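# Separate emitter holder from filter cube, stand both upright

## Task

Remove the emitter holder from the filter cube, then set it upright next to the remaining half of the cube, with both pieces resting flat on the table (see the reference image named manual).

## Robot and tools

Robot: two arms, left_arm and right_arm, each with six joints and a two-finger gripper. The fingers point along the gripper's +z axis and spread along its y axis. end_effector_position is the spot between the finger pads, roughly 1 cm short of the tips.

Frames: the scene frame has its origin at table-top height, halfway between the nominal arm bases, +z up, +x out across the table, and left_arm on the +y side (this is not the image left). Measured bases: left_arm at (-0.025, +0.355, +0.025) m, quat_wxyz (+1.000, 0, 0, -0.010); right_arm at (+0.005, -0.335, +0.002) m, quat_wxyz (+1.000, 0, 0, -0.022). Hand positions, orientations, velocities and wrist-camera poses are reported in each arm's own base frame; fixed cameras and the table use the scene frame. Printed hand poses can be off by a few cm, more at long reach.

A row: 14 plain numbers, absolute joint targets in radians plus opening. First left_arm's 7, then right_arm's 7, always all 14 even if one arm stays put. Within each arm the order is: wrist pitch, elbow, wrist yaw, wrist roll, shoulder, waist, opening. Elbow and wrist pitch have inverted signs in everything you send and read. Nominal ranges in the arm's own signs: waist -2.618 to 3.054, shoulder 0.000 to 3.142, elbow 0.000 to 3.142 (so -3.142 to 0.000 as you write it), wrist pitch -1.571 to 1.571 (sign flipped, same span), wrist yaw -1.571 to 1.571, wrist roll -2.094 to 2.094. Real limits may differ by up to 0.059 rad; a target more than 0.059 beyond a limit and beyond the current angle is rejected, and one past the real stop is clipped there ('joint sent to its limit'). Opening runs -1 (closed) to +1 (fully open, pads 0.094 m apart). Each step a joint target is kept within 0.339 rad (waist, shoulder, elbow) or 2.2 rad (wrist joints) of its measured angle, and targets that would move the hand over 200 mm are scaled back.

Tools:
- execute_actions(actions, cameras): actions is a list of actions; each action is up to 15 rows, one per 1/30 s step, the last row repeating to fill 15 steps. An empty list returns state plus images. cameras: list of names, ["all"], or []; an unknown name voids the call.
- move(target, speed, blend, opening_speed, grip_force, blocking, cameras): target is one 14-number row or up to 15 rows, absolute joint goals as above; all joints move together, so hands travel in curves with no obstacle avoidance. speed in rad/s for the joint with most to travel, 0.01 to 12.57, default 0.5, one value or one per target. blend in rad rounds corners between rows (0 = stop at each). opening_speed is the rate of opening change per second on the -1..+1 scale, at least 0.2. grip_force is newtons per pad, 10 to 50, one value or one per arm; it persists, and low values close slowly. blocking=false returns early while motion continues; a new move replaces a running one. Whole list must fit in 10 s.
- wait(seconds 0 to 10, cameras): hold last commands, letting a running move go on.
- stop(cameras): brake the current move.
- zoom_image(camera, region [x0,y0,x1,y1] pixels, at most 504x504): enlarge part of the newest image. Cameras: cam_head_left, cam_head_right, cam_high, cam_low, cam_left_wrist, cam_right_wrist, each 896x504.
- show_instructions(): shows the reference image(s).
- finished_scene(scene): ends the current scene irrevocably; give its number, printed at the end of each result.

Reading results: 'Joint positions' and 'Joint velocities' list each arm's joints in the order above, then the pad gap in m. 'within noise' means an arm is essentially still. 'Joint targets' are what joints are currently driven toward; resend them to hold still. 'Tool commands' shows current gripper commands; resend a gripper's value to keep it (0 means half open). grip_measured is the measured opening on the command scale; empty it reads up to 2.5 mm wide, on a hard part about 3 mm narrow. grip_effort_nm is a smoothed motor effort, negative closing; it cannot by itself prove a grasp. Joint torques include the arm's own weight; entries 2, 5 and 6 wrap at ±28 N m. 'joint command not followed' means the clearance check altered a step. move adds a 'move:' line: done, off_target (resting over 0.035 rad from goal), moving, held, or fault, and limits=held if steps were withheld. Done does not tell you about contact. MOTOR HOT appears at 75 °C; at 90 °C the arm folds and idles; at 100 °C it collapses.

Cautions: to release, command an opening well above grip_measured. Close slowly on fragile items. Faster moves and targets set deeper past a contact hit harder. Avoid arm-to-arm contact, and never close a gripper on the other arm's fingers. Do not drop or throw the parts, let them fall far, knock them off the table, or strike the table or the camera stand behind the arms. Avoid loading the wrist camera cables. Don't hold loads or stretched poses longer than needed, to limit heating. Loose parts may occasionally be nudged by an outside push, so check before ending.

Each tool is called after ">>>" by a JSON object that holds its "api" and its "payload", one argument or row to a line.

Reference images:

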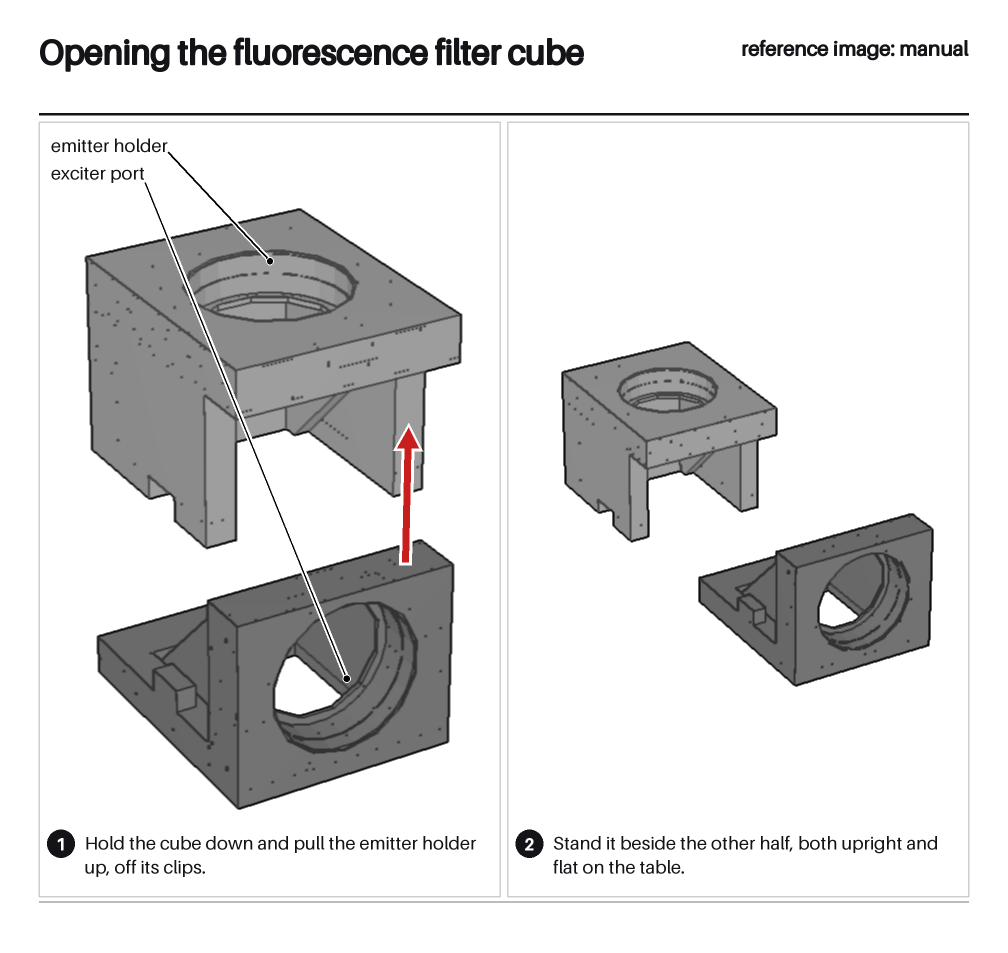

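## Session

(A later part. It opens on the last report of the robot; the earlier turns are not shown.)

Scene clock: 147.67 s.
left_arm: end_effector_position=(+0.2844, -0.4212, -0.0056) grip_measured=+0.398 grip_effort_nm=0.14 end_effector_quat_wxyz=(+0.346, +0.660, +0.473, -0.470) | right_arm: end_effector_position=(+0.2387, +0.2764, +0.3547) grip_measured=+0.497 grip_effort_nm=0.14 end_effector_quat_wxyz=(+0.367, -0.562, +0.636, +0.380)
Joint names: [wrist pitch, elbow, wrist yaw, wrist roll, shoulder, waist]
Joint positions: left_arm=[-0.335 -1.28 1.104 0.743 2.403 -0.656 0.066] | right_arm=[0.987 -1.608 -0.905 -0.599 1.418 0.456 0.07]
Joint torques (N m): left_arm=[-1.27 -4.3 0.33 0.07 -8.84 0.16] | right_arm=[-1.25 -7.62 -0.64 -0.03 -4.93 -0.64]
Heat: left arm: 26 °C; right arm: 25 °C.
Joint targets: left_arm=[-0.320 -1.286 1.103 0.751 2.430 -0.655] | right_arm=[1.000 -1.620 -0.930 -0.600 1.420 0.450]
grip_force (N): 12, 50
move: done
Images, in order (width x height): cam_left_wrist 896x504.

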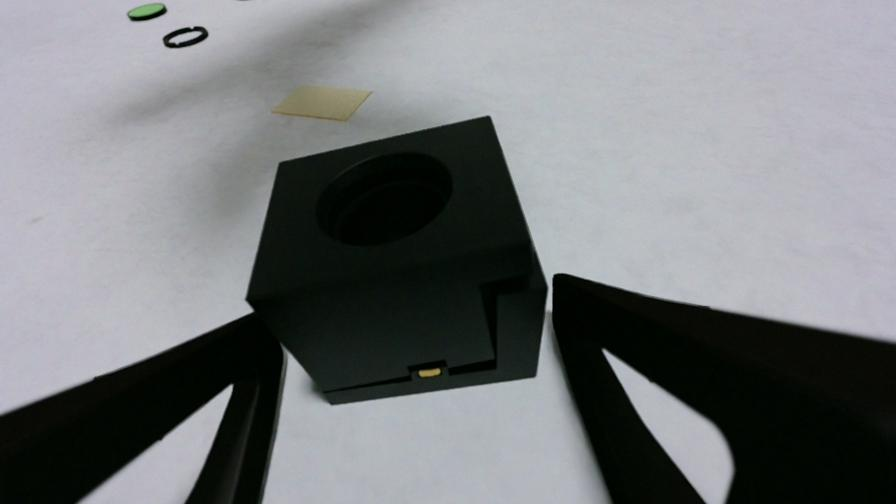

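>>> {"api": "move", "payload": {
  "target": [-0.32, -1.286, 1.103, 0.751, 2.43, -0.655, -0.3, 0.114, -0.681, -0.835, -0.775, 1.485, 0.363, 0.5],
  "speed": 0.5,
  "grip_force": [50, 50],
  "opening_speed": 0.3,
  "cameras": ["cam_left_wrist", "cam_right_wrist"]
}}

>>> {"api": "zoom_image", "payload": {
  "camera": "cam_left_wrist",
  "region": [230, 140, 560, 440]
}}

Scene clock: 151.83 s.
left_arm: end_effector_position=(+0.2840, -0.4211, -0.0054) grip_measured=+0.029 grip_effort_nm=-0.98 end_effector_quat_wxyz=(+0.345, +0.660, +0.473, -0.471) | right_arm: end_effector_position=(+0.2568, +0.2431, +0.0965) grip_measured=+0.497 grip_effort_nm=0.14 end_effector_quat_wxyz=(+0.362, -0.573, +0.664, +0.315)
Joint names: [wrist pitch, elbow, wrist yaw, wrist roll, shoulder, waist]
Joint positions: left_arm=[-0.334 -1.28 1.106 0.743 2.403 -0.656 0.048] | right_arm=[0.127 -0.687 -0.823 -0.758 1.477 0.372 0.07]
Joint torques (N m): left_arm=[-1.27 -4.3 0.31 0.06 -8.83 0.16] | right_arm=[-1.41 -5.45 -0.53 -0.2 -4.55 -0.79]
Heat: left arm: 25 °C; right arm: 25 °C.
Joint targets: left_arm=[-0.320 -1.286 1.103 0.751 2.430 -0.655] | right_arm=[0.114 -0.681 -0.835 -0.775 1.485 0.363]
move: done
Images, in order (width x height): cam_left_wrist 896x504, cam_right_wrist 896x504.

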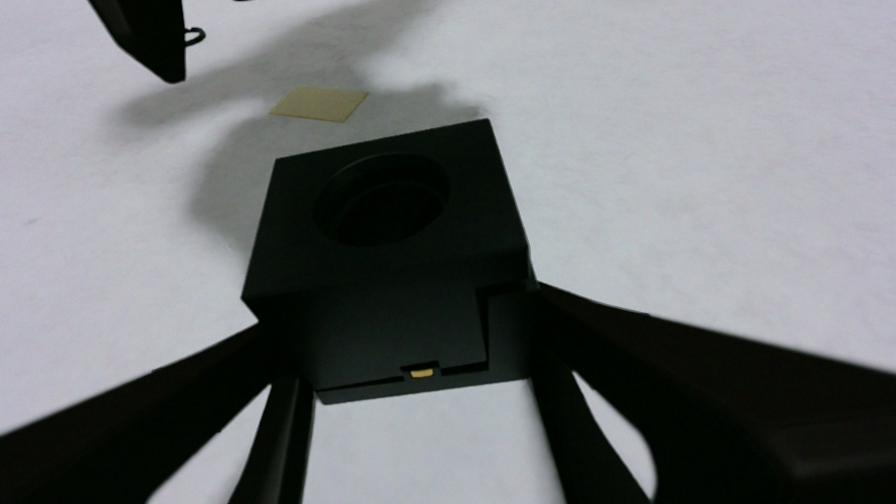

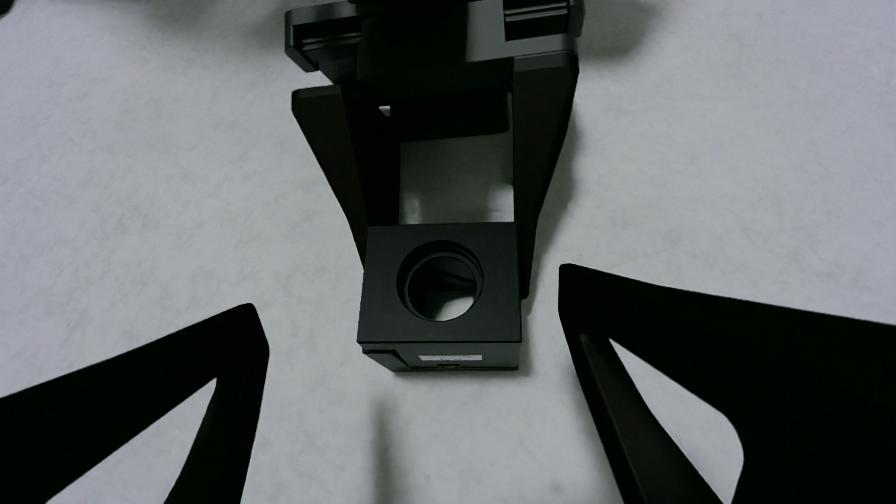

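Scaled by 1.527 from the camera's 896x504 image, which has a finer 1280x720 frame.

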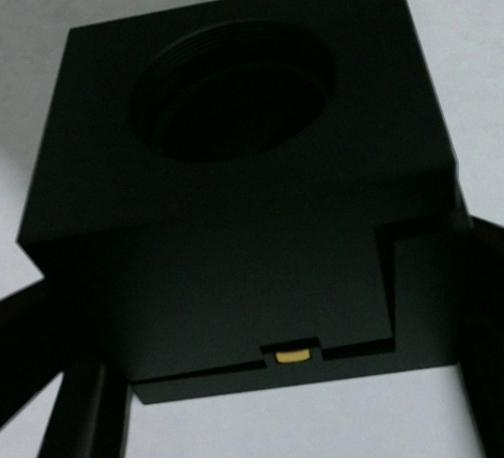

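>>> {"api": "move", "payload": {
  "target": [-0.32, -1.286, 1.103, 0.751, 2.43, -0.655, -0.3, -0.094, -0.629, -0.742, -0.643, 1.585, 0.45, 0.5],
  "speed": 0.25,
  "cameras": ["cam_left_wrist", "cam_right_wrist"]
}}

Scene clock: 155.17 s.
left_arm: end_effector_position=(+0.2840, -0.4211, -0.0054) grip_measured=+0.029 grip_effort_nm=-0.98 end_effector_quat_wxyz=(+0.345, +0.660, +0.473, -0.471) | right_arm: end_effector_position=(+0.2623, +0.2591, +0.0668) grip_measured=+0.497 grip_effort_nm=0.14 end_effector_quat_wxyz=(+0.358, -0.559, +0.685, +0.302)
Joint names: [wrist pitch, elbow, wrist yaw, wrist roll, shoulder, waist]
Joint positions: left_arm=[-0.334 -1.28 1.106 0.743 2.403 -0.656 0.048] | right_arm=[-0.078 -0.638 -0.734 -0.641 1.573 0.443 0.07]
Joint torques (N m): left_arm=[-1.27 -4.33 0.29 0.1 -8.9 0.09] | right_arm=[-1.55 -4.79 -0.43 -0.01 -4.81 0.58]
Heat: left arm: 25 °C; right arm: 25 °C.
Joint targets: left_arm=[-0.320 -1.286 1.103 0.751 2.430 -0.655] | right_arm=[-0.094 -0.629 -0.742 -0.643 1.585 0.450]
move: done
Images, in order (width x height): cam_left_wrist 896x504, cam_right_wrist 896x504.

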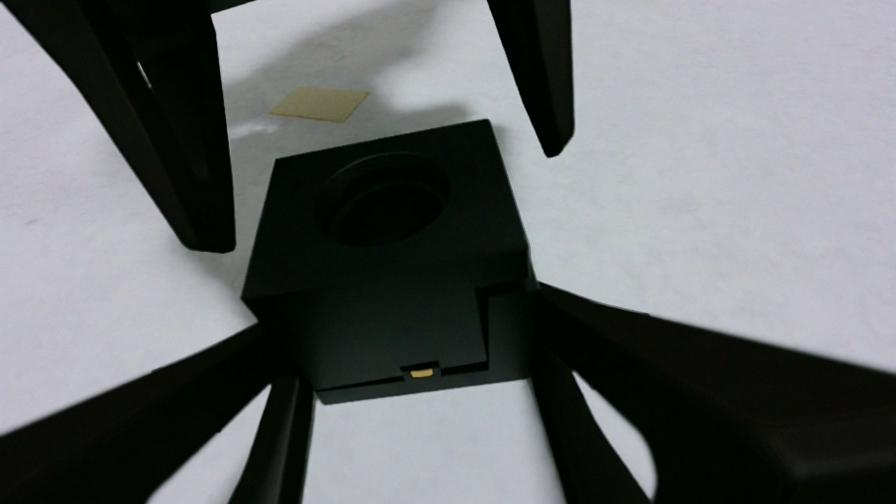

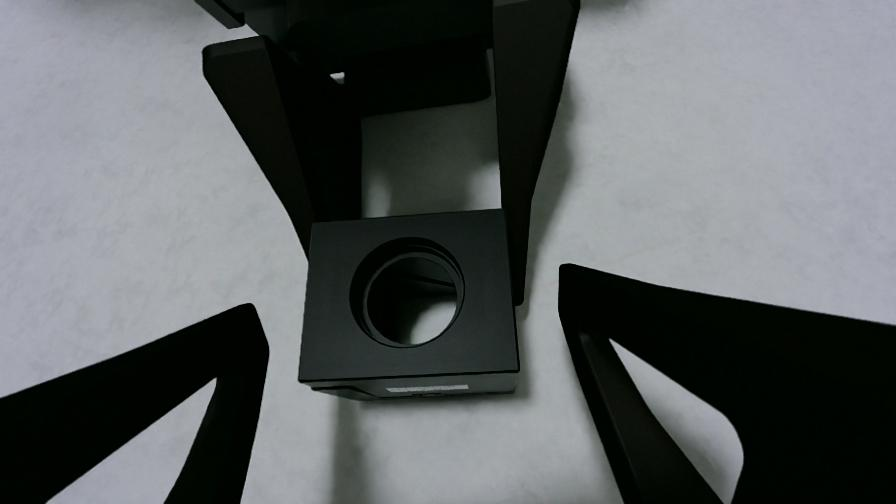

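>>> {"api": "move", "payload": {
  "target": [-0.32, -1.286, 1.103, 0.751, 2.43, -0.655, -0.3, -0.094, -0.629, -0.742, -0.643, 1.585, 0.45, -0.3],
  "opening_speed": 0.35,
  "cameras": ["cam_left_wrist", "cam_right_wrist"]
}}

Scene clock: 158.37 s.
left_arm: end_effector_position=(+0.2840, -0.4211, -0.0055) grip_measured=+0.029 grip_effort_nm=-0.98 end_effector_quat_wxyz=(+0.345, +0.659, +0.473, -0.471) | right_arm: end_effector_position=(+0.2621, +0.2595, +0.0670) grip_measured=+0.020 grip_effort_nm=-1.02 end_effector_quat_wxyz=(+0.357, -0.556, +0.686, +0.304)
Joint names: [wrist pitch, elbow, wrist yaw, wrist roll, shoulder, waist]
Joint positions: left_arm=[-0.334 -1.28 1.106 0.741 2.403 -0.656 0.048] | right_arm=[-0.079 -0.638 -0.735 -0.634 1.573 0.443 0.048]
Joint torques (N m): left_arm=[-1.27 -4.31 0.3 0.1 -8.91 0.13] | right_arm=[-1.51 -4.78 -0.41 -0.12 -4.77 0.57]
Heat: left arm: 25 °C; right arm: 25 °C.
Joint targets: left_arm=[-0.320 -1.286 1.103 0.751 2.430 -0.655] | right_arm=[-0.094 -0.629 -0.742 -0.643 1.585 0.450]
move: done
Images, in order (width x height): cam_left_wrist 896x504, cam_right_wrist 896x504.

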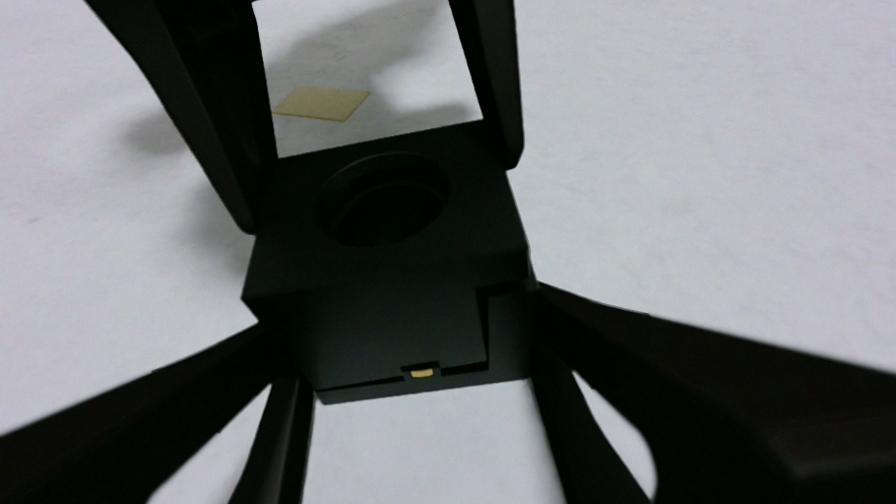

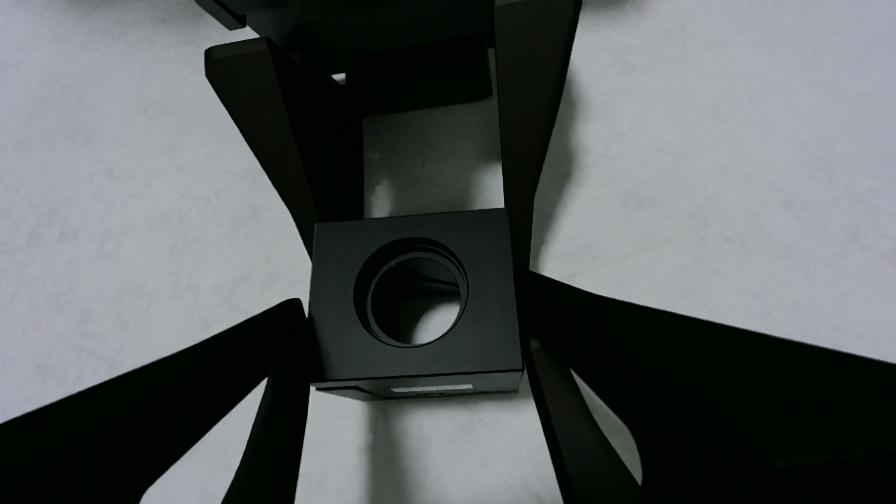

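>>> {"api": "move", "payload": {
  "target": [-0.32, -1.286, 1.103, 0.751, 2.43, -0.655, -0.3, 0.186, -0.767, -0.78, -0.643, 1.443, 0.45, -0.3],
  "speed": 0.15,
  "cameras": ["cam_left_wrist", "cam_right_wrist"]
}}

>>> {"api": "zoom_image", "payload": {
  "camera": "cam_left_wrist",
  "region": [230, 140, 560, 440]
}}

Scene clock: 161.27 s.
left_arm: end_effector_position=(+0.2823, -0.4282, +0.0084) grip_measured=+0.029 grip_effort_nm=-0.98 end_effector_quat_wxyz=(+0.346, +0.651, +0.462, -0.494) | right_arm: end_effector_position=(+0.2599, +0.2527, +0.0844) grip_measured=+0.019 grip_effort_nm=-1.02 end_effector_quat_wxyz=(+0.325, -0.552, +0.711, +0.290)
Joint names: [wrist pitch, elbow, wrist yaw, wrist roll, shoulder, waist]
Joint positions: left_arm=[-0.367 -1.301 1.15 0.683 2.403 -0.663 0.048] | right_arm=[0.152 -0.724 -0.686 -0.638 1.502 0.448 0.048]
Joint torques (N m): left_arm=[-0.98 -2.92 -0.15 0.79 -8.96 0.73] | right_arm=[-0.96 -10.4 -1.45 -0.07 -10.63 0.16]
Heat: left arm: 25 °C; right arm: 25 °C.
Joint targets: left_arm=[-0.320 -1.286 1.103 0.751 2.430 -0.655] | right_arm=[0.186 -0.767 -0.780 -0.643 1.443 0.450]
move: off_target (left_arm, right_arm); left_arm: the wrist roll is farthest, 0.068 rad from its target; right_arm: the wrist yaw is farthest, 0.094 rad from its target
Images, in order (width x height): cam_left_wrist 896x504, cam_right_wrist 896x504.

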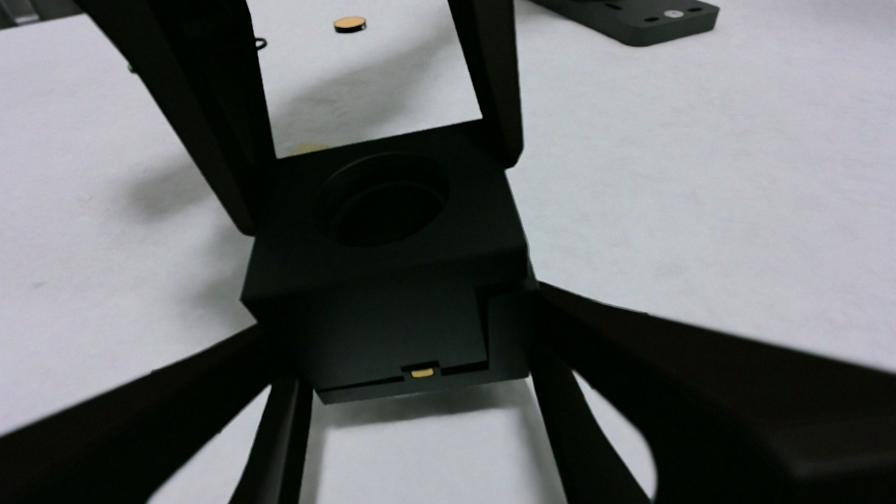

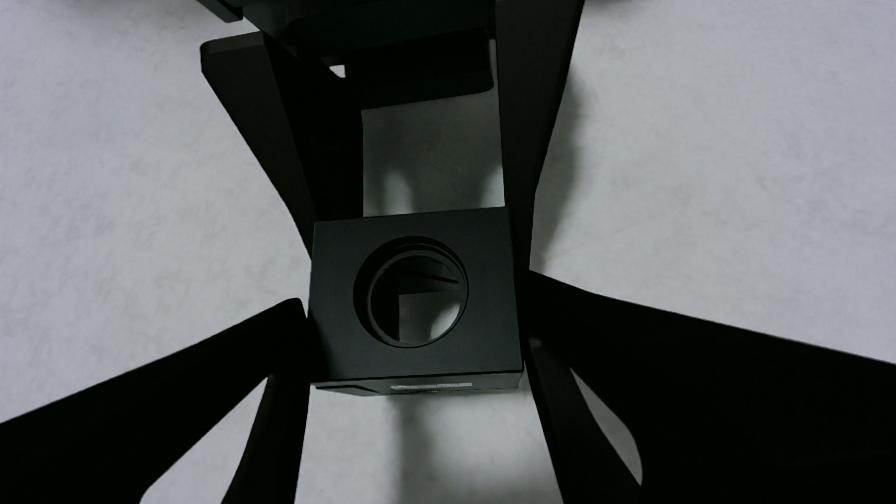

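Scaled by 1.527 from the camera's 896x504 image, which has a finer 1280x720 frame.

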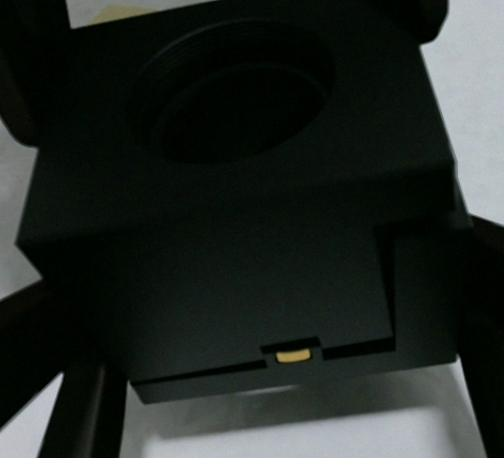

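>>> {"api": "move", "payload": {
  "target": [
    [-0.32, -1.286, 1.103, 0.751, 2.43, -0.655, -0.3, -0.094, -0.629, -0.742, -0.643, 1.585, 0.45, -0.3],
    [-0.32, -1.286, 1.103, 0.751, 2.42, -0.655, 0.4, -0.094, -0.629, -0.742, -0.643, 1.585, 0.45, -0.3],
    [-0.32, -1.286, 1.103, 0.751, 2.42, -0.655, 0.4, 0.0, -0.69, -0.742, -0.643, 1.52, 0.45, -0.3]
  ],
  "speed": 0.15,
  "opening_speed": 0.4,
  "cameras": ["cam_left_wrist", "cam_right_wrist"]
}}

>>> {"api": "zoom_image", "payload": {
  "camera": "cam_left_wrist",
  "region": [230, 140, 560, 440]
}}

Scene clock: 168.40 s.
left_arm: end_effector_position=(+0.2857, -0.4234, -0.0054) grip_measured=+0.398 grip_effort_nm=0.14 end_effector_quat_wxyz=(+0.346, +0.662, +0.473, -0.468) | right_arm: end_effector_position=(+0.2598, +0.2584, +0.0710) grip_measured=+0.019 grip_effort_nm=-1.02 end_effector_quat_wxyz=(+0.344, -0.557, +0.693, +0.302)
Joint names: [wrist pitch, elbow, wrist yaw, wrist roll, shoulder, waist]
Joint positions: left_arm=[-0.326 -1.292 1.098 0.747 2.405 -0.66 0.066] | right_arm=[-0.004 -0.663 -0.723 -0.637 1.552 0.448 0.048]
Joint torques (N m): left_arm=[-1.38 -3.47 0.38 0.03 -9.77 0.4] | right_arm=[-1.31 -8.38 -0.55 -0.07 -8.46 0.13]
Heat: left arm: 26 °C; right arm: 26 °C.
Joint targets: left_arm=[-0.320 -1.286 1.103 0.751 2.420 -0.655] | right_arm=[0.000 -0.690 -0.742 -0.643 1.520 0.450]
move: done
Images, in order (width x height): cam_left_wrist 896x504, cam_right_wrist 896x504.

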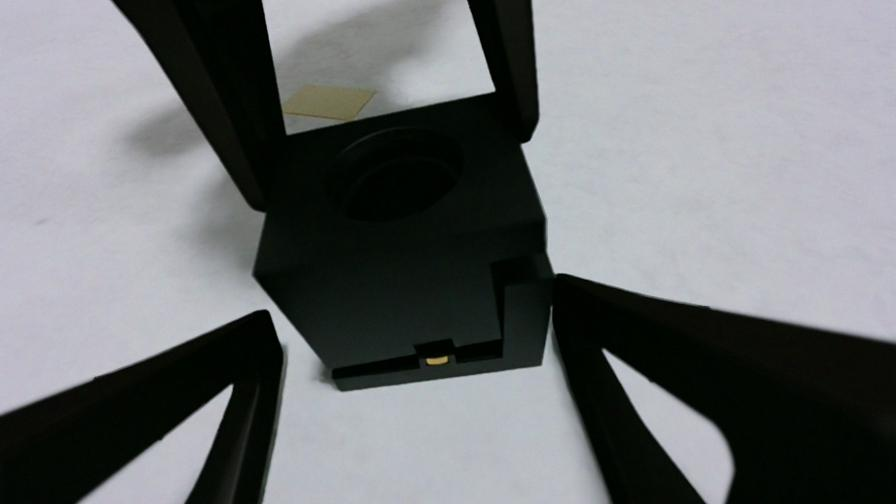

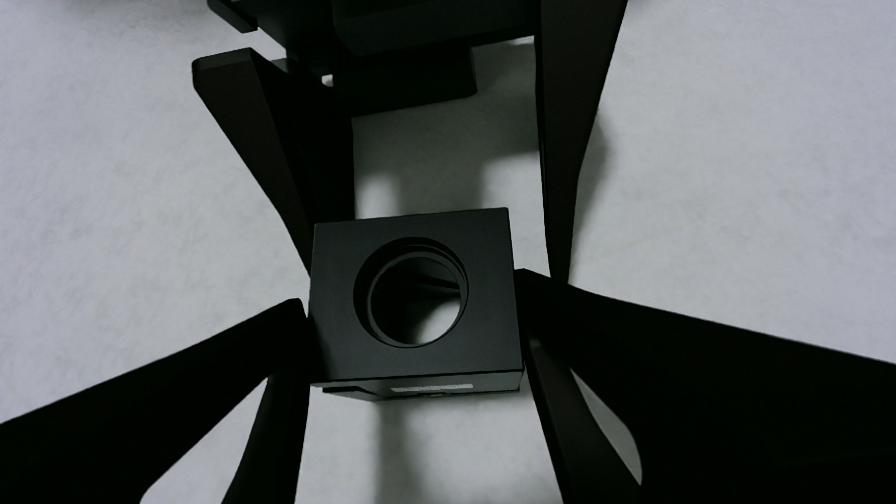

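Scaled by 1.527 from the camera's 896x504 image, which has a finer 1280x720 frame.

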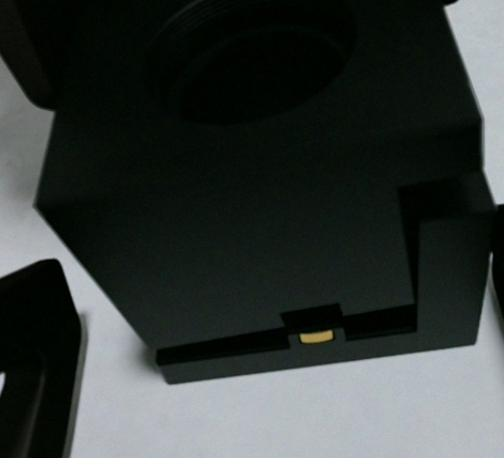

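>>> {"api": "move", "payload": {
  "target": [-0.32, -1.286, 1.103, 0.751, 2.42, -0.655, 0.4, 0.1, -0.72, -0.742, -0.643, 1.475, 0.45, -0.3],
  "speed": 0.12,
  "cameras": ["cam_left_wrist"]
}}

>>> {"api": "zoom_image", "payload": {
  "camera": "cam_left_wrist",
  "region": [230, 140, 560, 440]
}}

Scene clock: 170.13 s.
left_arm: end_effector_position=(+0.2857, -0.4234, -0.0054) grip_measured=+0.398 grip_effort_nm=0.14 end_effector_quat_wxyz=(+0.346, +0.662, +0.473, -0.468) | right_arm: end_effector_position=(+0.2550, +0.2554, +0.0812) grip_measured=+0.019 grip_effort_nm=-1.02 end_effector_quat_wxyz=(+0.332, -0.554, +0.701, +0.303)
Joint names: [wrist pitch, elbow, wrist yaw, wrist roll, shoulder, waist]
Joint positions: left_arm=[-0.326 -1.292 1.098 0.747 2.405 -0.66 0.066] | right_arm=[0.097 -0.691 -0.719 -0.637 1.508 0.448 0.048]
Joint torques (N m): left_arm=[-1.37 -3.41 0.38 0.03 -9.74 0.44] | right_arm=[-1.26 -8.85 -0.62 -0.09 -8.29 0.14]
Heat: left arm: 26 °C; right arm: 26 °C.
Joint targets: left_arm=[-0.320 -1.286 1.103 0.751 2.420 -0.655] | right_arm=[0.100 -0.720 -0.742 -0.643 1.475 0.450]
move: done
Images, in order (width x height): cam_left_wrist 896x504.

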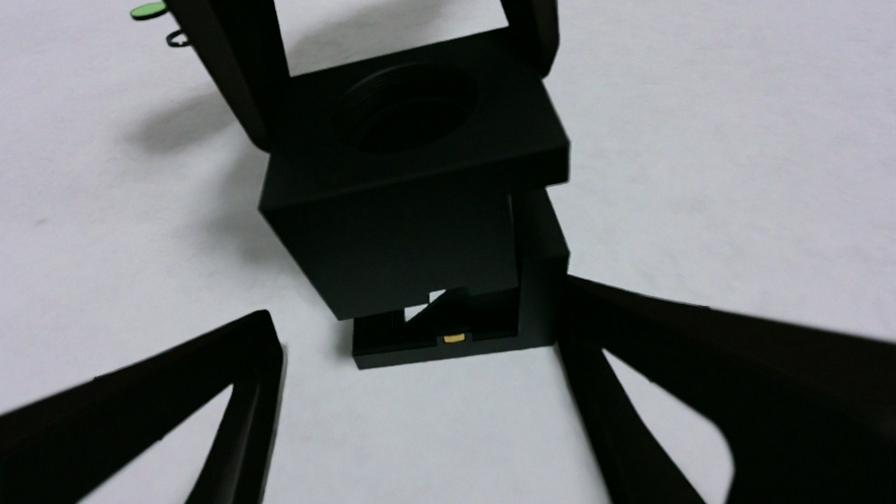

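Scaled by 1.527 from the camera's 896x504 image, which has a finer 1280x720 frame.

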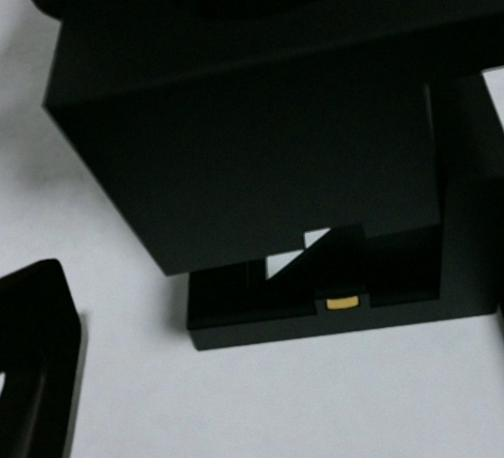

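>>> {"api": "move", "payload": {
  "target": [
    [-0.32, -1.286, 1.103, 0.751, 2.42, -0.655, 0.4, 0.186, -0.767, -0.742, -0.643, 1.443, 0.45, -0.3],
    [-0.32, -1.286, 1.103, 0.751, 2.42, -0.655, 0.4, 0.357, -0.884, -0.742, -0.643, 1.39, 0.45, -0.3]
  ],
  "speed": 0.2,
  "blend": [0.03, 0],
  "cameras": ["cam_left_wrist", "cam_right_wrist", "cam_head_left"]
}}

Scene clock: 172.63 s.
left_arm: end_effector_position=(+0.2857, -0.4234, -0.0054) grip_measured=+0.398 grip_effort_nm=0.13 end_effector_quat_wxyz=(+0.346, +0.662, +0.473, -0.468) | right_arm: end_effector_position=(+0.2584, +0.2568, +0.1347) grip_measured=+0.019 grip_effort_nm=-1.02 end_effector_quat_wxyz=(+0.329, -0.554, +0.702, +0.303)
Joint names: [wrist pitch, elbow, wrist yaw, wrist roll, shoulder, waist]
Joint positions: left_arm=[-0.326 -1.292 1.098 0.747 2.405 -0.66 0.066] | right_arm=[0.355 -0.854 -0.717 -0.637 1.42 0.448 0.048]
Joint torques (N m): left_arm=[-1.37 -3.41 0.38 0.01 -9.8 0.4] | right_arm=[-1.26 -9.57 -0.63 -0.08 -7.9 0.1]
Heat: left arm: 27 °C; right arm: 26 °C.
Joint targets: left_arm=[-0.320 -1.286 1.103 0.751 2.420 -0.655] | right_arm=[0.357 -0.884 -0.742 -0.643 1.390 0.450]
move: done
Images, in order (width x height): cam_head_left 896x504, cam_left_wrist 896x504, cam_right_wrist 896x504.

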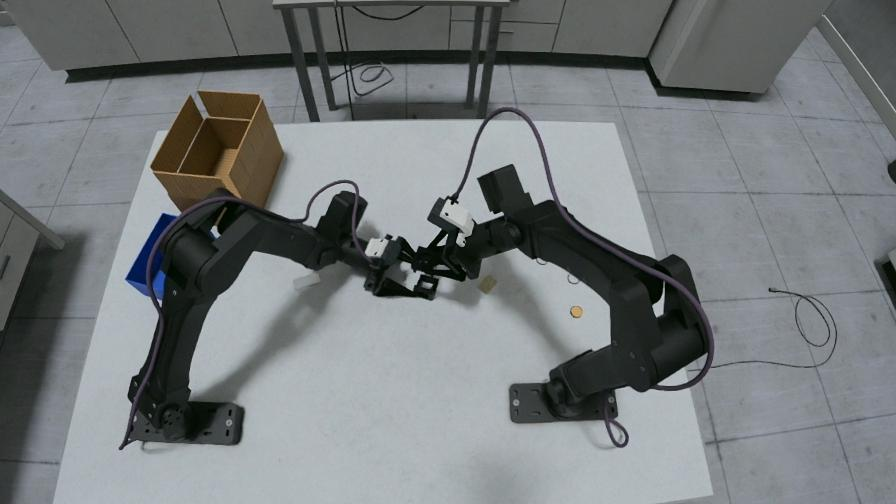

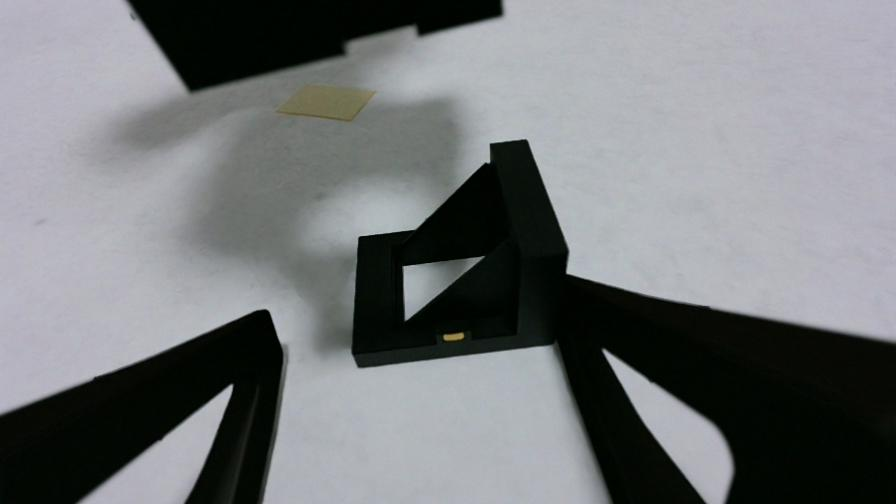

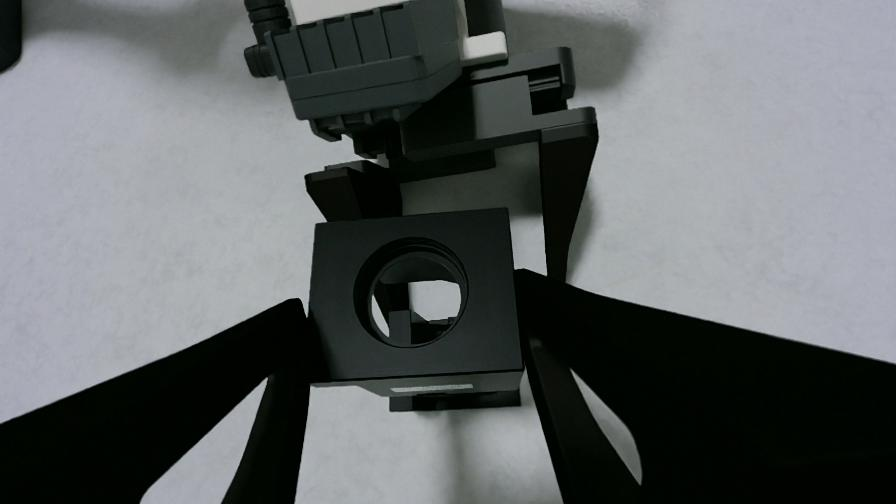

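>>> {"api": "move", "payload": {
  "target": [-0.32, -1.286, 1.103, 0.751, 2.42, -0.655, 0.4, 0.357, -0.884, -0.742, -0.755, 1.39, 0.19, -0.3],
  "speed": 0.25,
  "cameras": ["cam_left_wrist", "cam_right_wrist", "cam_head_left", "cam_low"]
}}

>>> {"api": "zoom_image", "payload": {
  "camera": "cam_low",
  "region": [400, 200, 540, 300]
}}

Scene clock: 175.70 s.
left_arm: end_effector_position=(+0.2857, -0.4234, -0.0054) grip_measured=+0.398 grip_effort_nm=0.13 end_effector_quat_wxyz=(+0.346, +0.662, +0.473, -0.468) | right_arm: end_effector_position=(+0.3142, +0.1839, +0.1345) grip_measured=+0.019 grip_effort_nm=-1.02 end_effector_quat_wxyz=(+0.377, -0.500, +0.742, +0.240)
Joint names: [wrist pitch, elbow, wrist yaw, wrist roll, shoulder, waist]
Joint positions: left_arm=[-0.326 -1.292 1.098 0.747 2.405 -0.66 0.066] | right_arm=[0.356 -0.854 -0.716 -0.739 1.42 0.195 0.048]
Joint torques (N m): left_arm=[-1.36 -3.4 0.38 0.02 -9.84 0.43] | right_arm=[-1.3 -9.44 -0.65 -0.17 -7.82 -0.55]
Heat: left arm: 27 °C; right arm: 26 °C.
Joint targets: left_arm=[-0.320 -1.286 1.103 0.751 2.420 -0.655] | right_arm=[0.357 -0.884 -0.742 -0.755 1.390 0.190]
move: done
Images, in order (width x height): cam_head_left 896x504, cam_low 896x504, cam_left_wrist 896x504, cam_right_wrist 896x504.

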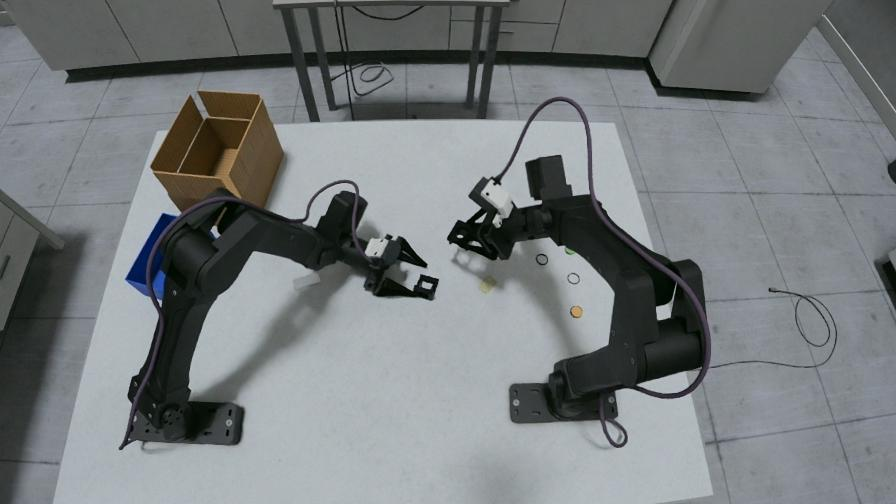

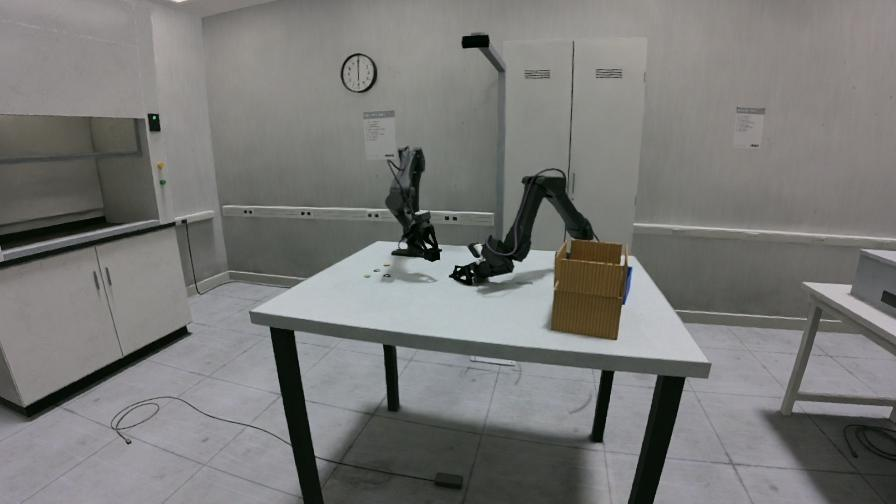

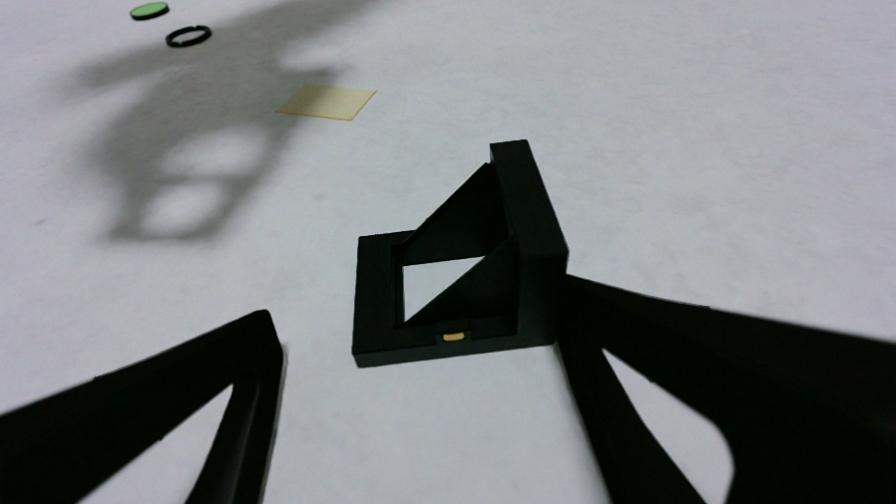

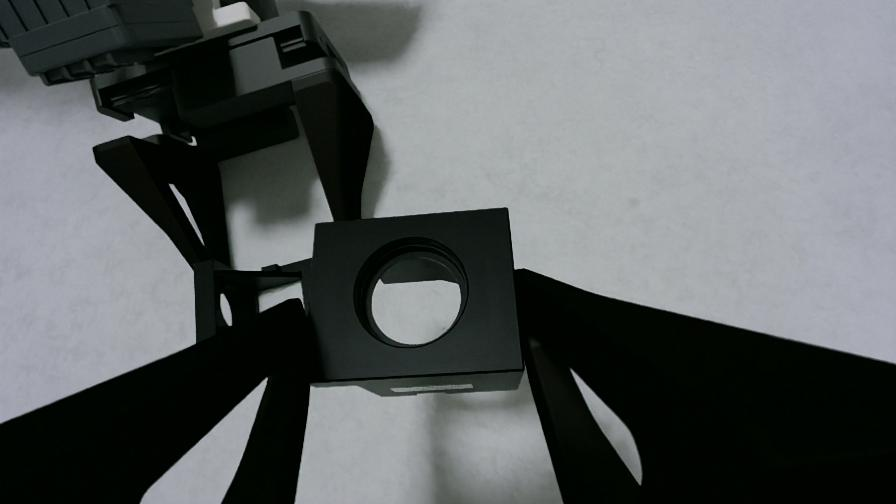

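Scaled by 3.600 from the camera's 896x504 image, which has a finer 1280x720 frame.

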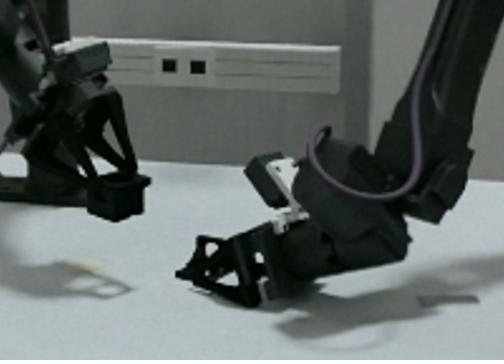

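>>> {"api": "move", "payload": {
  "target": [-0.32, -1.286, 1.103, 0.751, 2.42, -0.655, 0.4, 0.13, -0.735, -0.742, -0.755, 1.47, 0.19, -0.3],
  "speed": 0.2,
  "cameras": ["cam_left_wrist", "cam_low"]
}}

>>> {"api": "zoom_image", "payload": {
  "camera": "cam_low",
  "region": [400, 220, 500, 300]
}}

Scene clock: 178.10 s.
left_arm: end_effector_position=(+0.2857, -0.4234, -0.0054) grip_measured=+0.398 grip_effort_nm=0.13 end_effector_quat_wxyz=(+0.346, +0.662, +0.473, -0.468) | right_arm: end_effector_position=(+0.3172, +0.1845, +0.1058) grip_measured=+0.019 grip_effort_nm=-1.02 end_effector_quat_wxyz=(+0.396, -0.504, +0.732, +0.232)
Joint names: [wrist pitch, elbow, wrist yaw, wrist roll, shoulder, waist]
Joint positions: left_arm=[-0.326 -1.292 1.098 0.747 2.405 -0.66 0.066] | right_arm=[0.155 -0.741 -0.716 -0.74 1.462 0.195 0.048]
Joint torques (N m): left_arm=[-1.38 -3.41 0.39 0.02 -9.77 0.39] | right_arm=[-1.62 -5.75 -0.63 -0.19 -4.78 -0.54]
Heat: left arm: 28 °C; right arm: 26 °C.
Joint targets: left_arm=[-0.320 -1.286 1.103 0.751 2.420 -0.655] | right_arm=[0.130 -0.735 -0.742 -0.755 1.470 0.190]
move: done
Images, in order (width x height): cam_low 896x504, cam_left_wrist 896x504.

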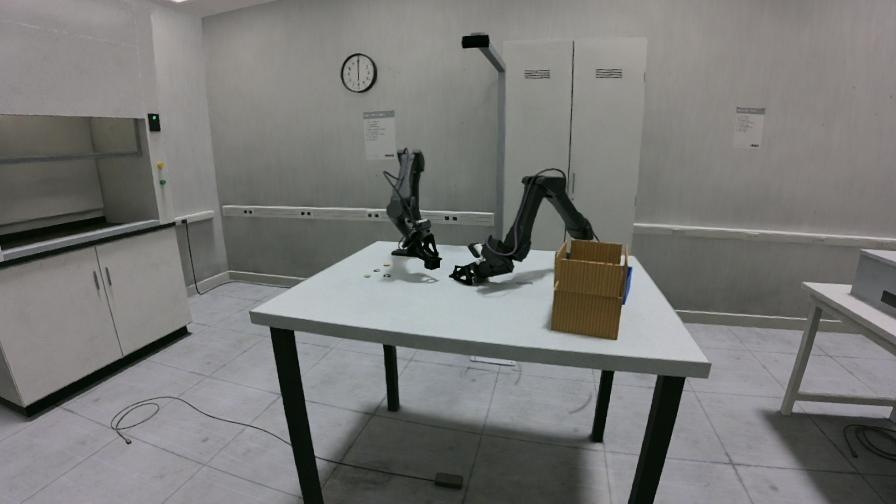

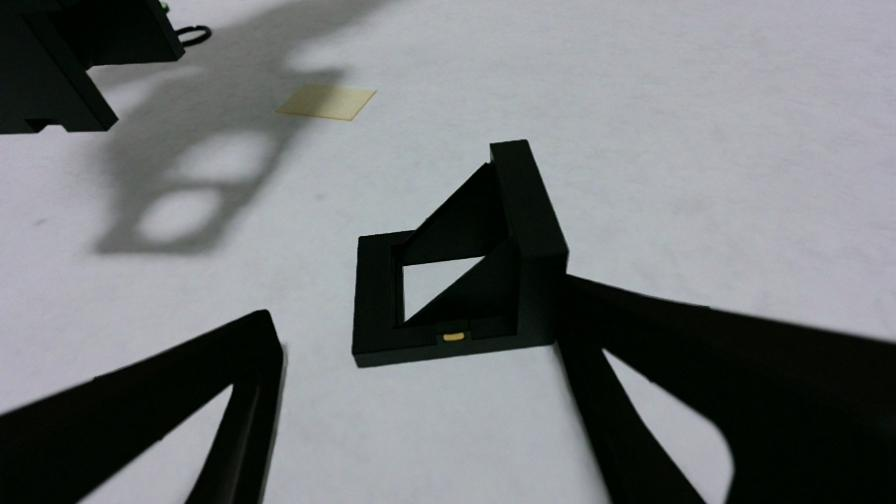

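Scaled by 5.040 from the camera's 896x504 image, which has a finer 1280x720 frame.

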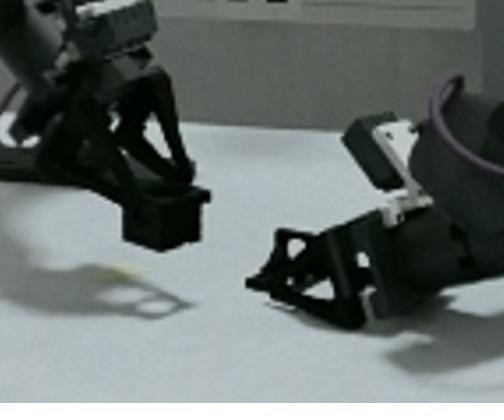

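>>> {"api": "move", "payload": {
  "target": [-0.32, -1.286, 1.103, 0.751, 2.42, -0.655, 0.4, -0.02, -0.661, -0.742, -0.755, 1.546, 0.19, -0.3],
  "speed": 0.12,
  "cameras": ["cam_left_wrist", "cam_low"]
}}

>>> {"api": "zoom_image", "payload": {
  "camera": "cam_low",
  "region": [410, 230, 470, 290]
}}

>>> {"api": "zoom_image", "payload": {
  "camera": "cam_left_wrist",
  "region": [0, 0, 400, 280]
}}

Scene clock: 180.37 s.
left_arm: end_effector_position=(+0.2857, -0.4234, -0.0054) grip_measured=+0.398 grip_effort_nm=0.13 end_effector_quat_wxyz=(+0.346, +0.662, +0.473, -0.468) | right_arm: end_effector_position=(+0.3174, +0.1846, +0.0758) grip_measured=+0.019 grip_effort_nm=-1.02 end_effector_quat_wxyz=(+0.396, -0.504, +0.732, +0.231)
Joint names: [wrist pitch, elbow, wrist yaw, wrist roll, shoulder, waist]
Joint positions: left_arm=[-0.326 -1.292 1.098 0.747 2.405 -0.66 0.066] | right_arm=[0.006 -0.668 -0.716 -0.74 1.537 0.195 0.048]
Joint torques (N m): left_arm=[-1.35 -3.41 0.38 0.04 -9.81 0.43] | right_arm=[-1.61 -5.14 -0.63 -0.16 -4.86 -0.49]
Heat: left arm: 28 °C; right arm: 26 °C.
Joint targets: left_arm=[-0.320 -1.286 1.103 0.751 2.420 -0.655] | right_arm=[-0.020 -0.661 -0.742 -0.755 1.546 0.190]
move: done
Images, in order (width x height): cam_low 896x504, cam_left_wrist 896x504.

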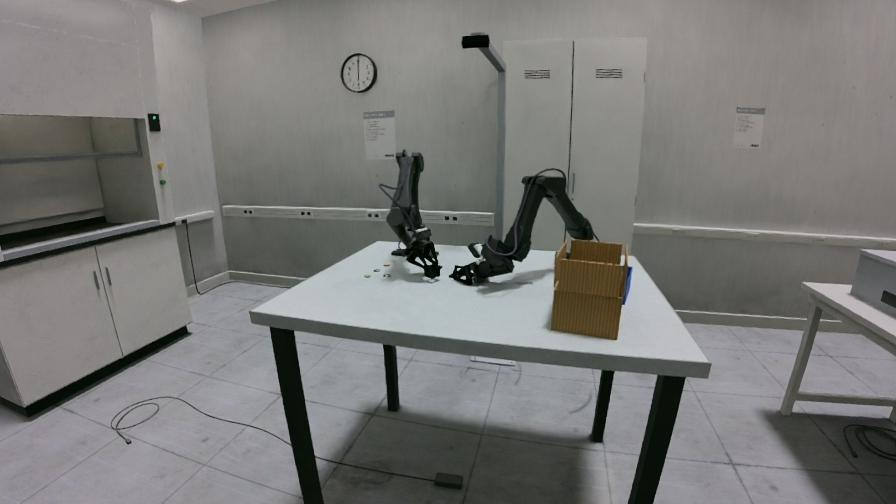

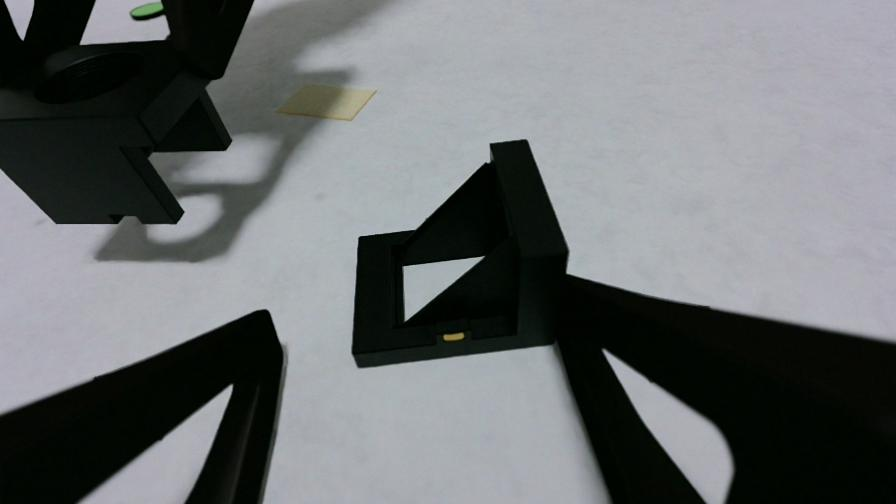

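Scaled by 8.400 from the camera's 896x504 image, which has a finer 1280x720 frame.

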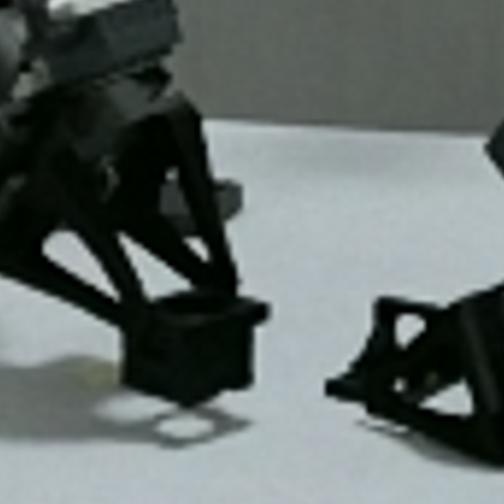

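Scaled by 1.260 from the camera's 896x504 image, which has a finer 1280x720 frame.

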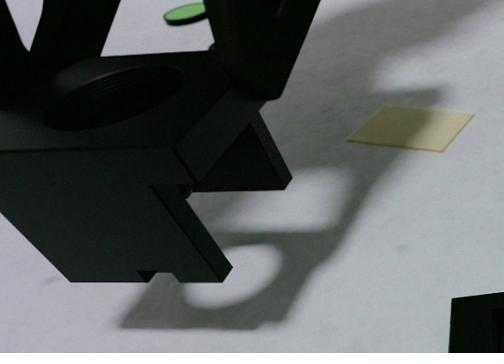

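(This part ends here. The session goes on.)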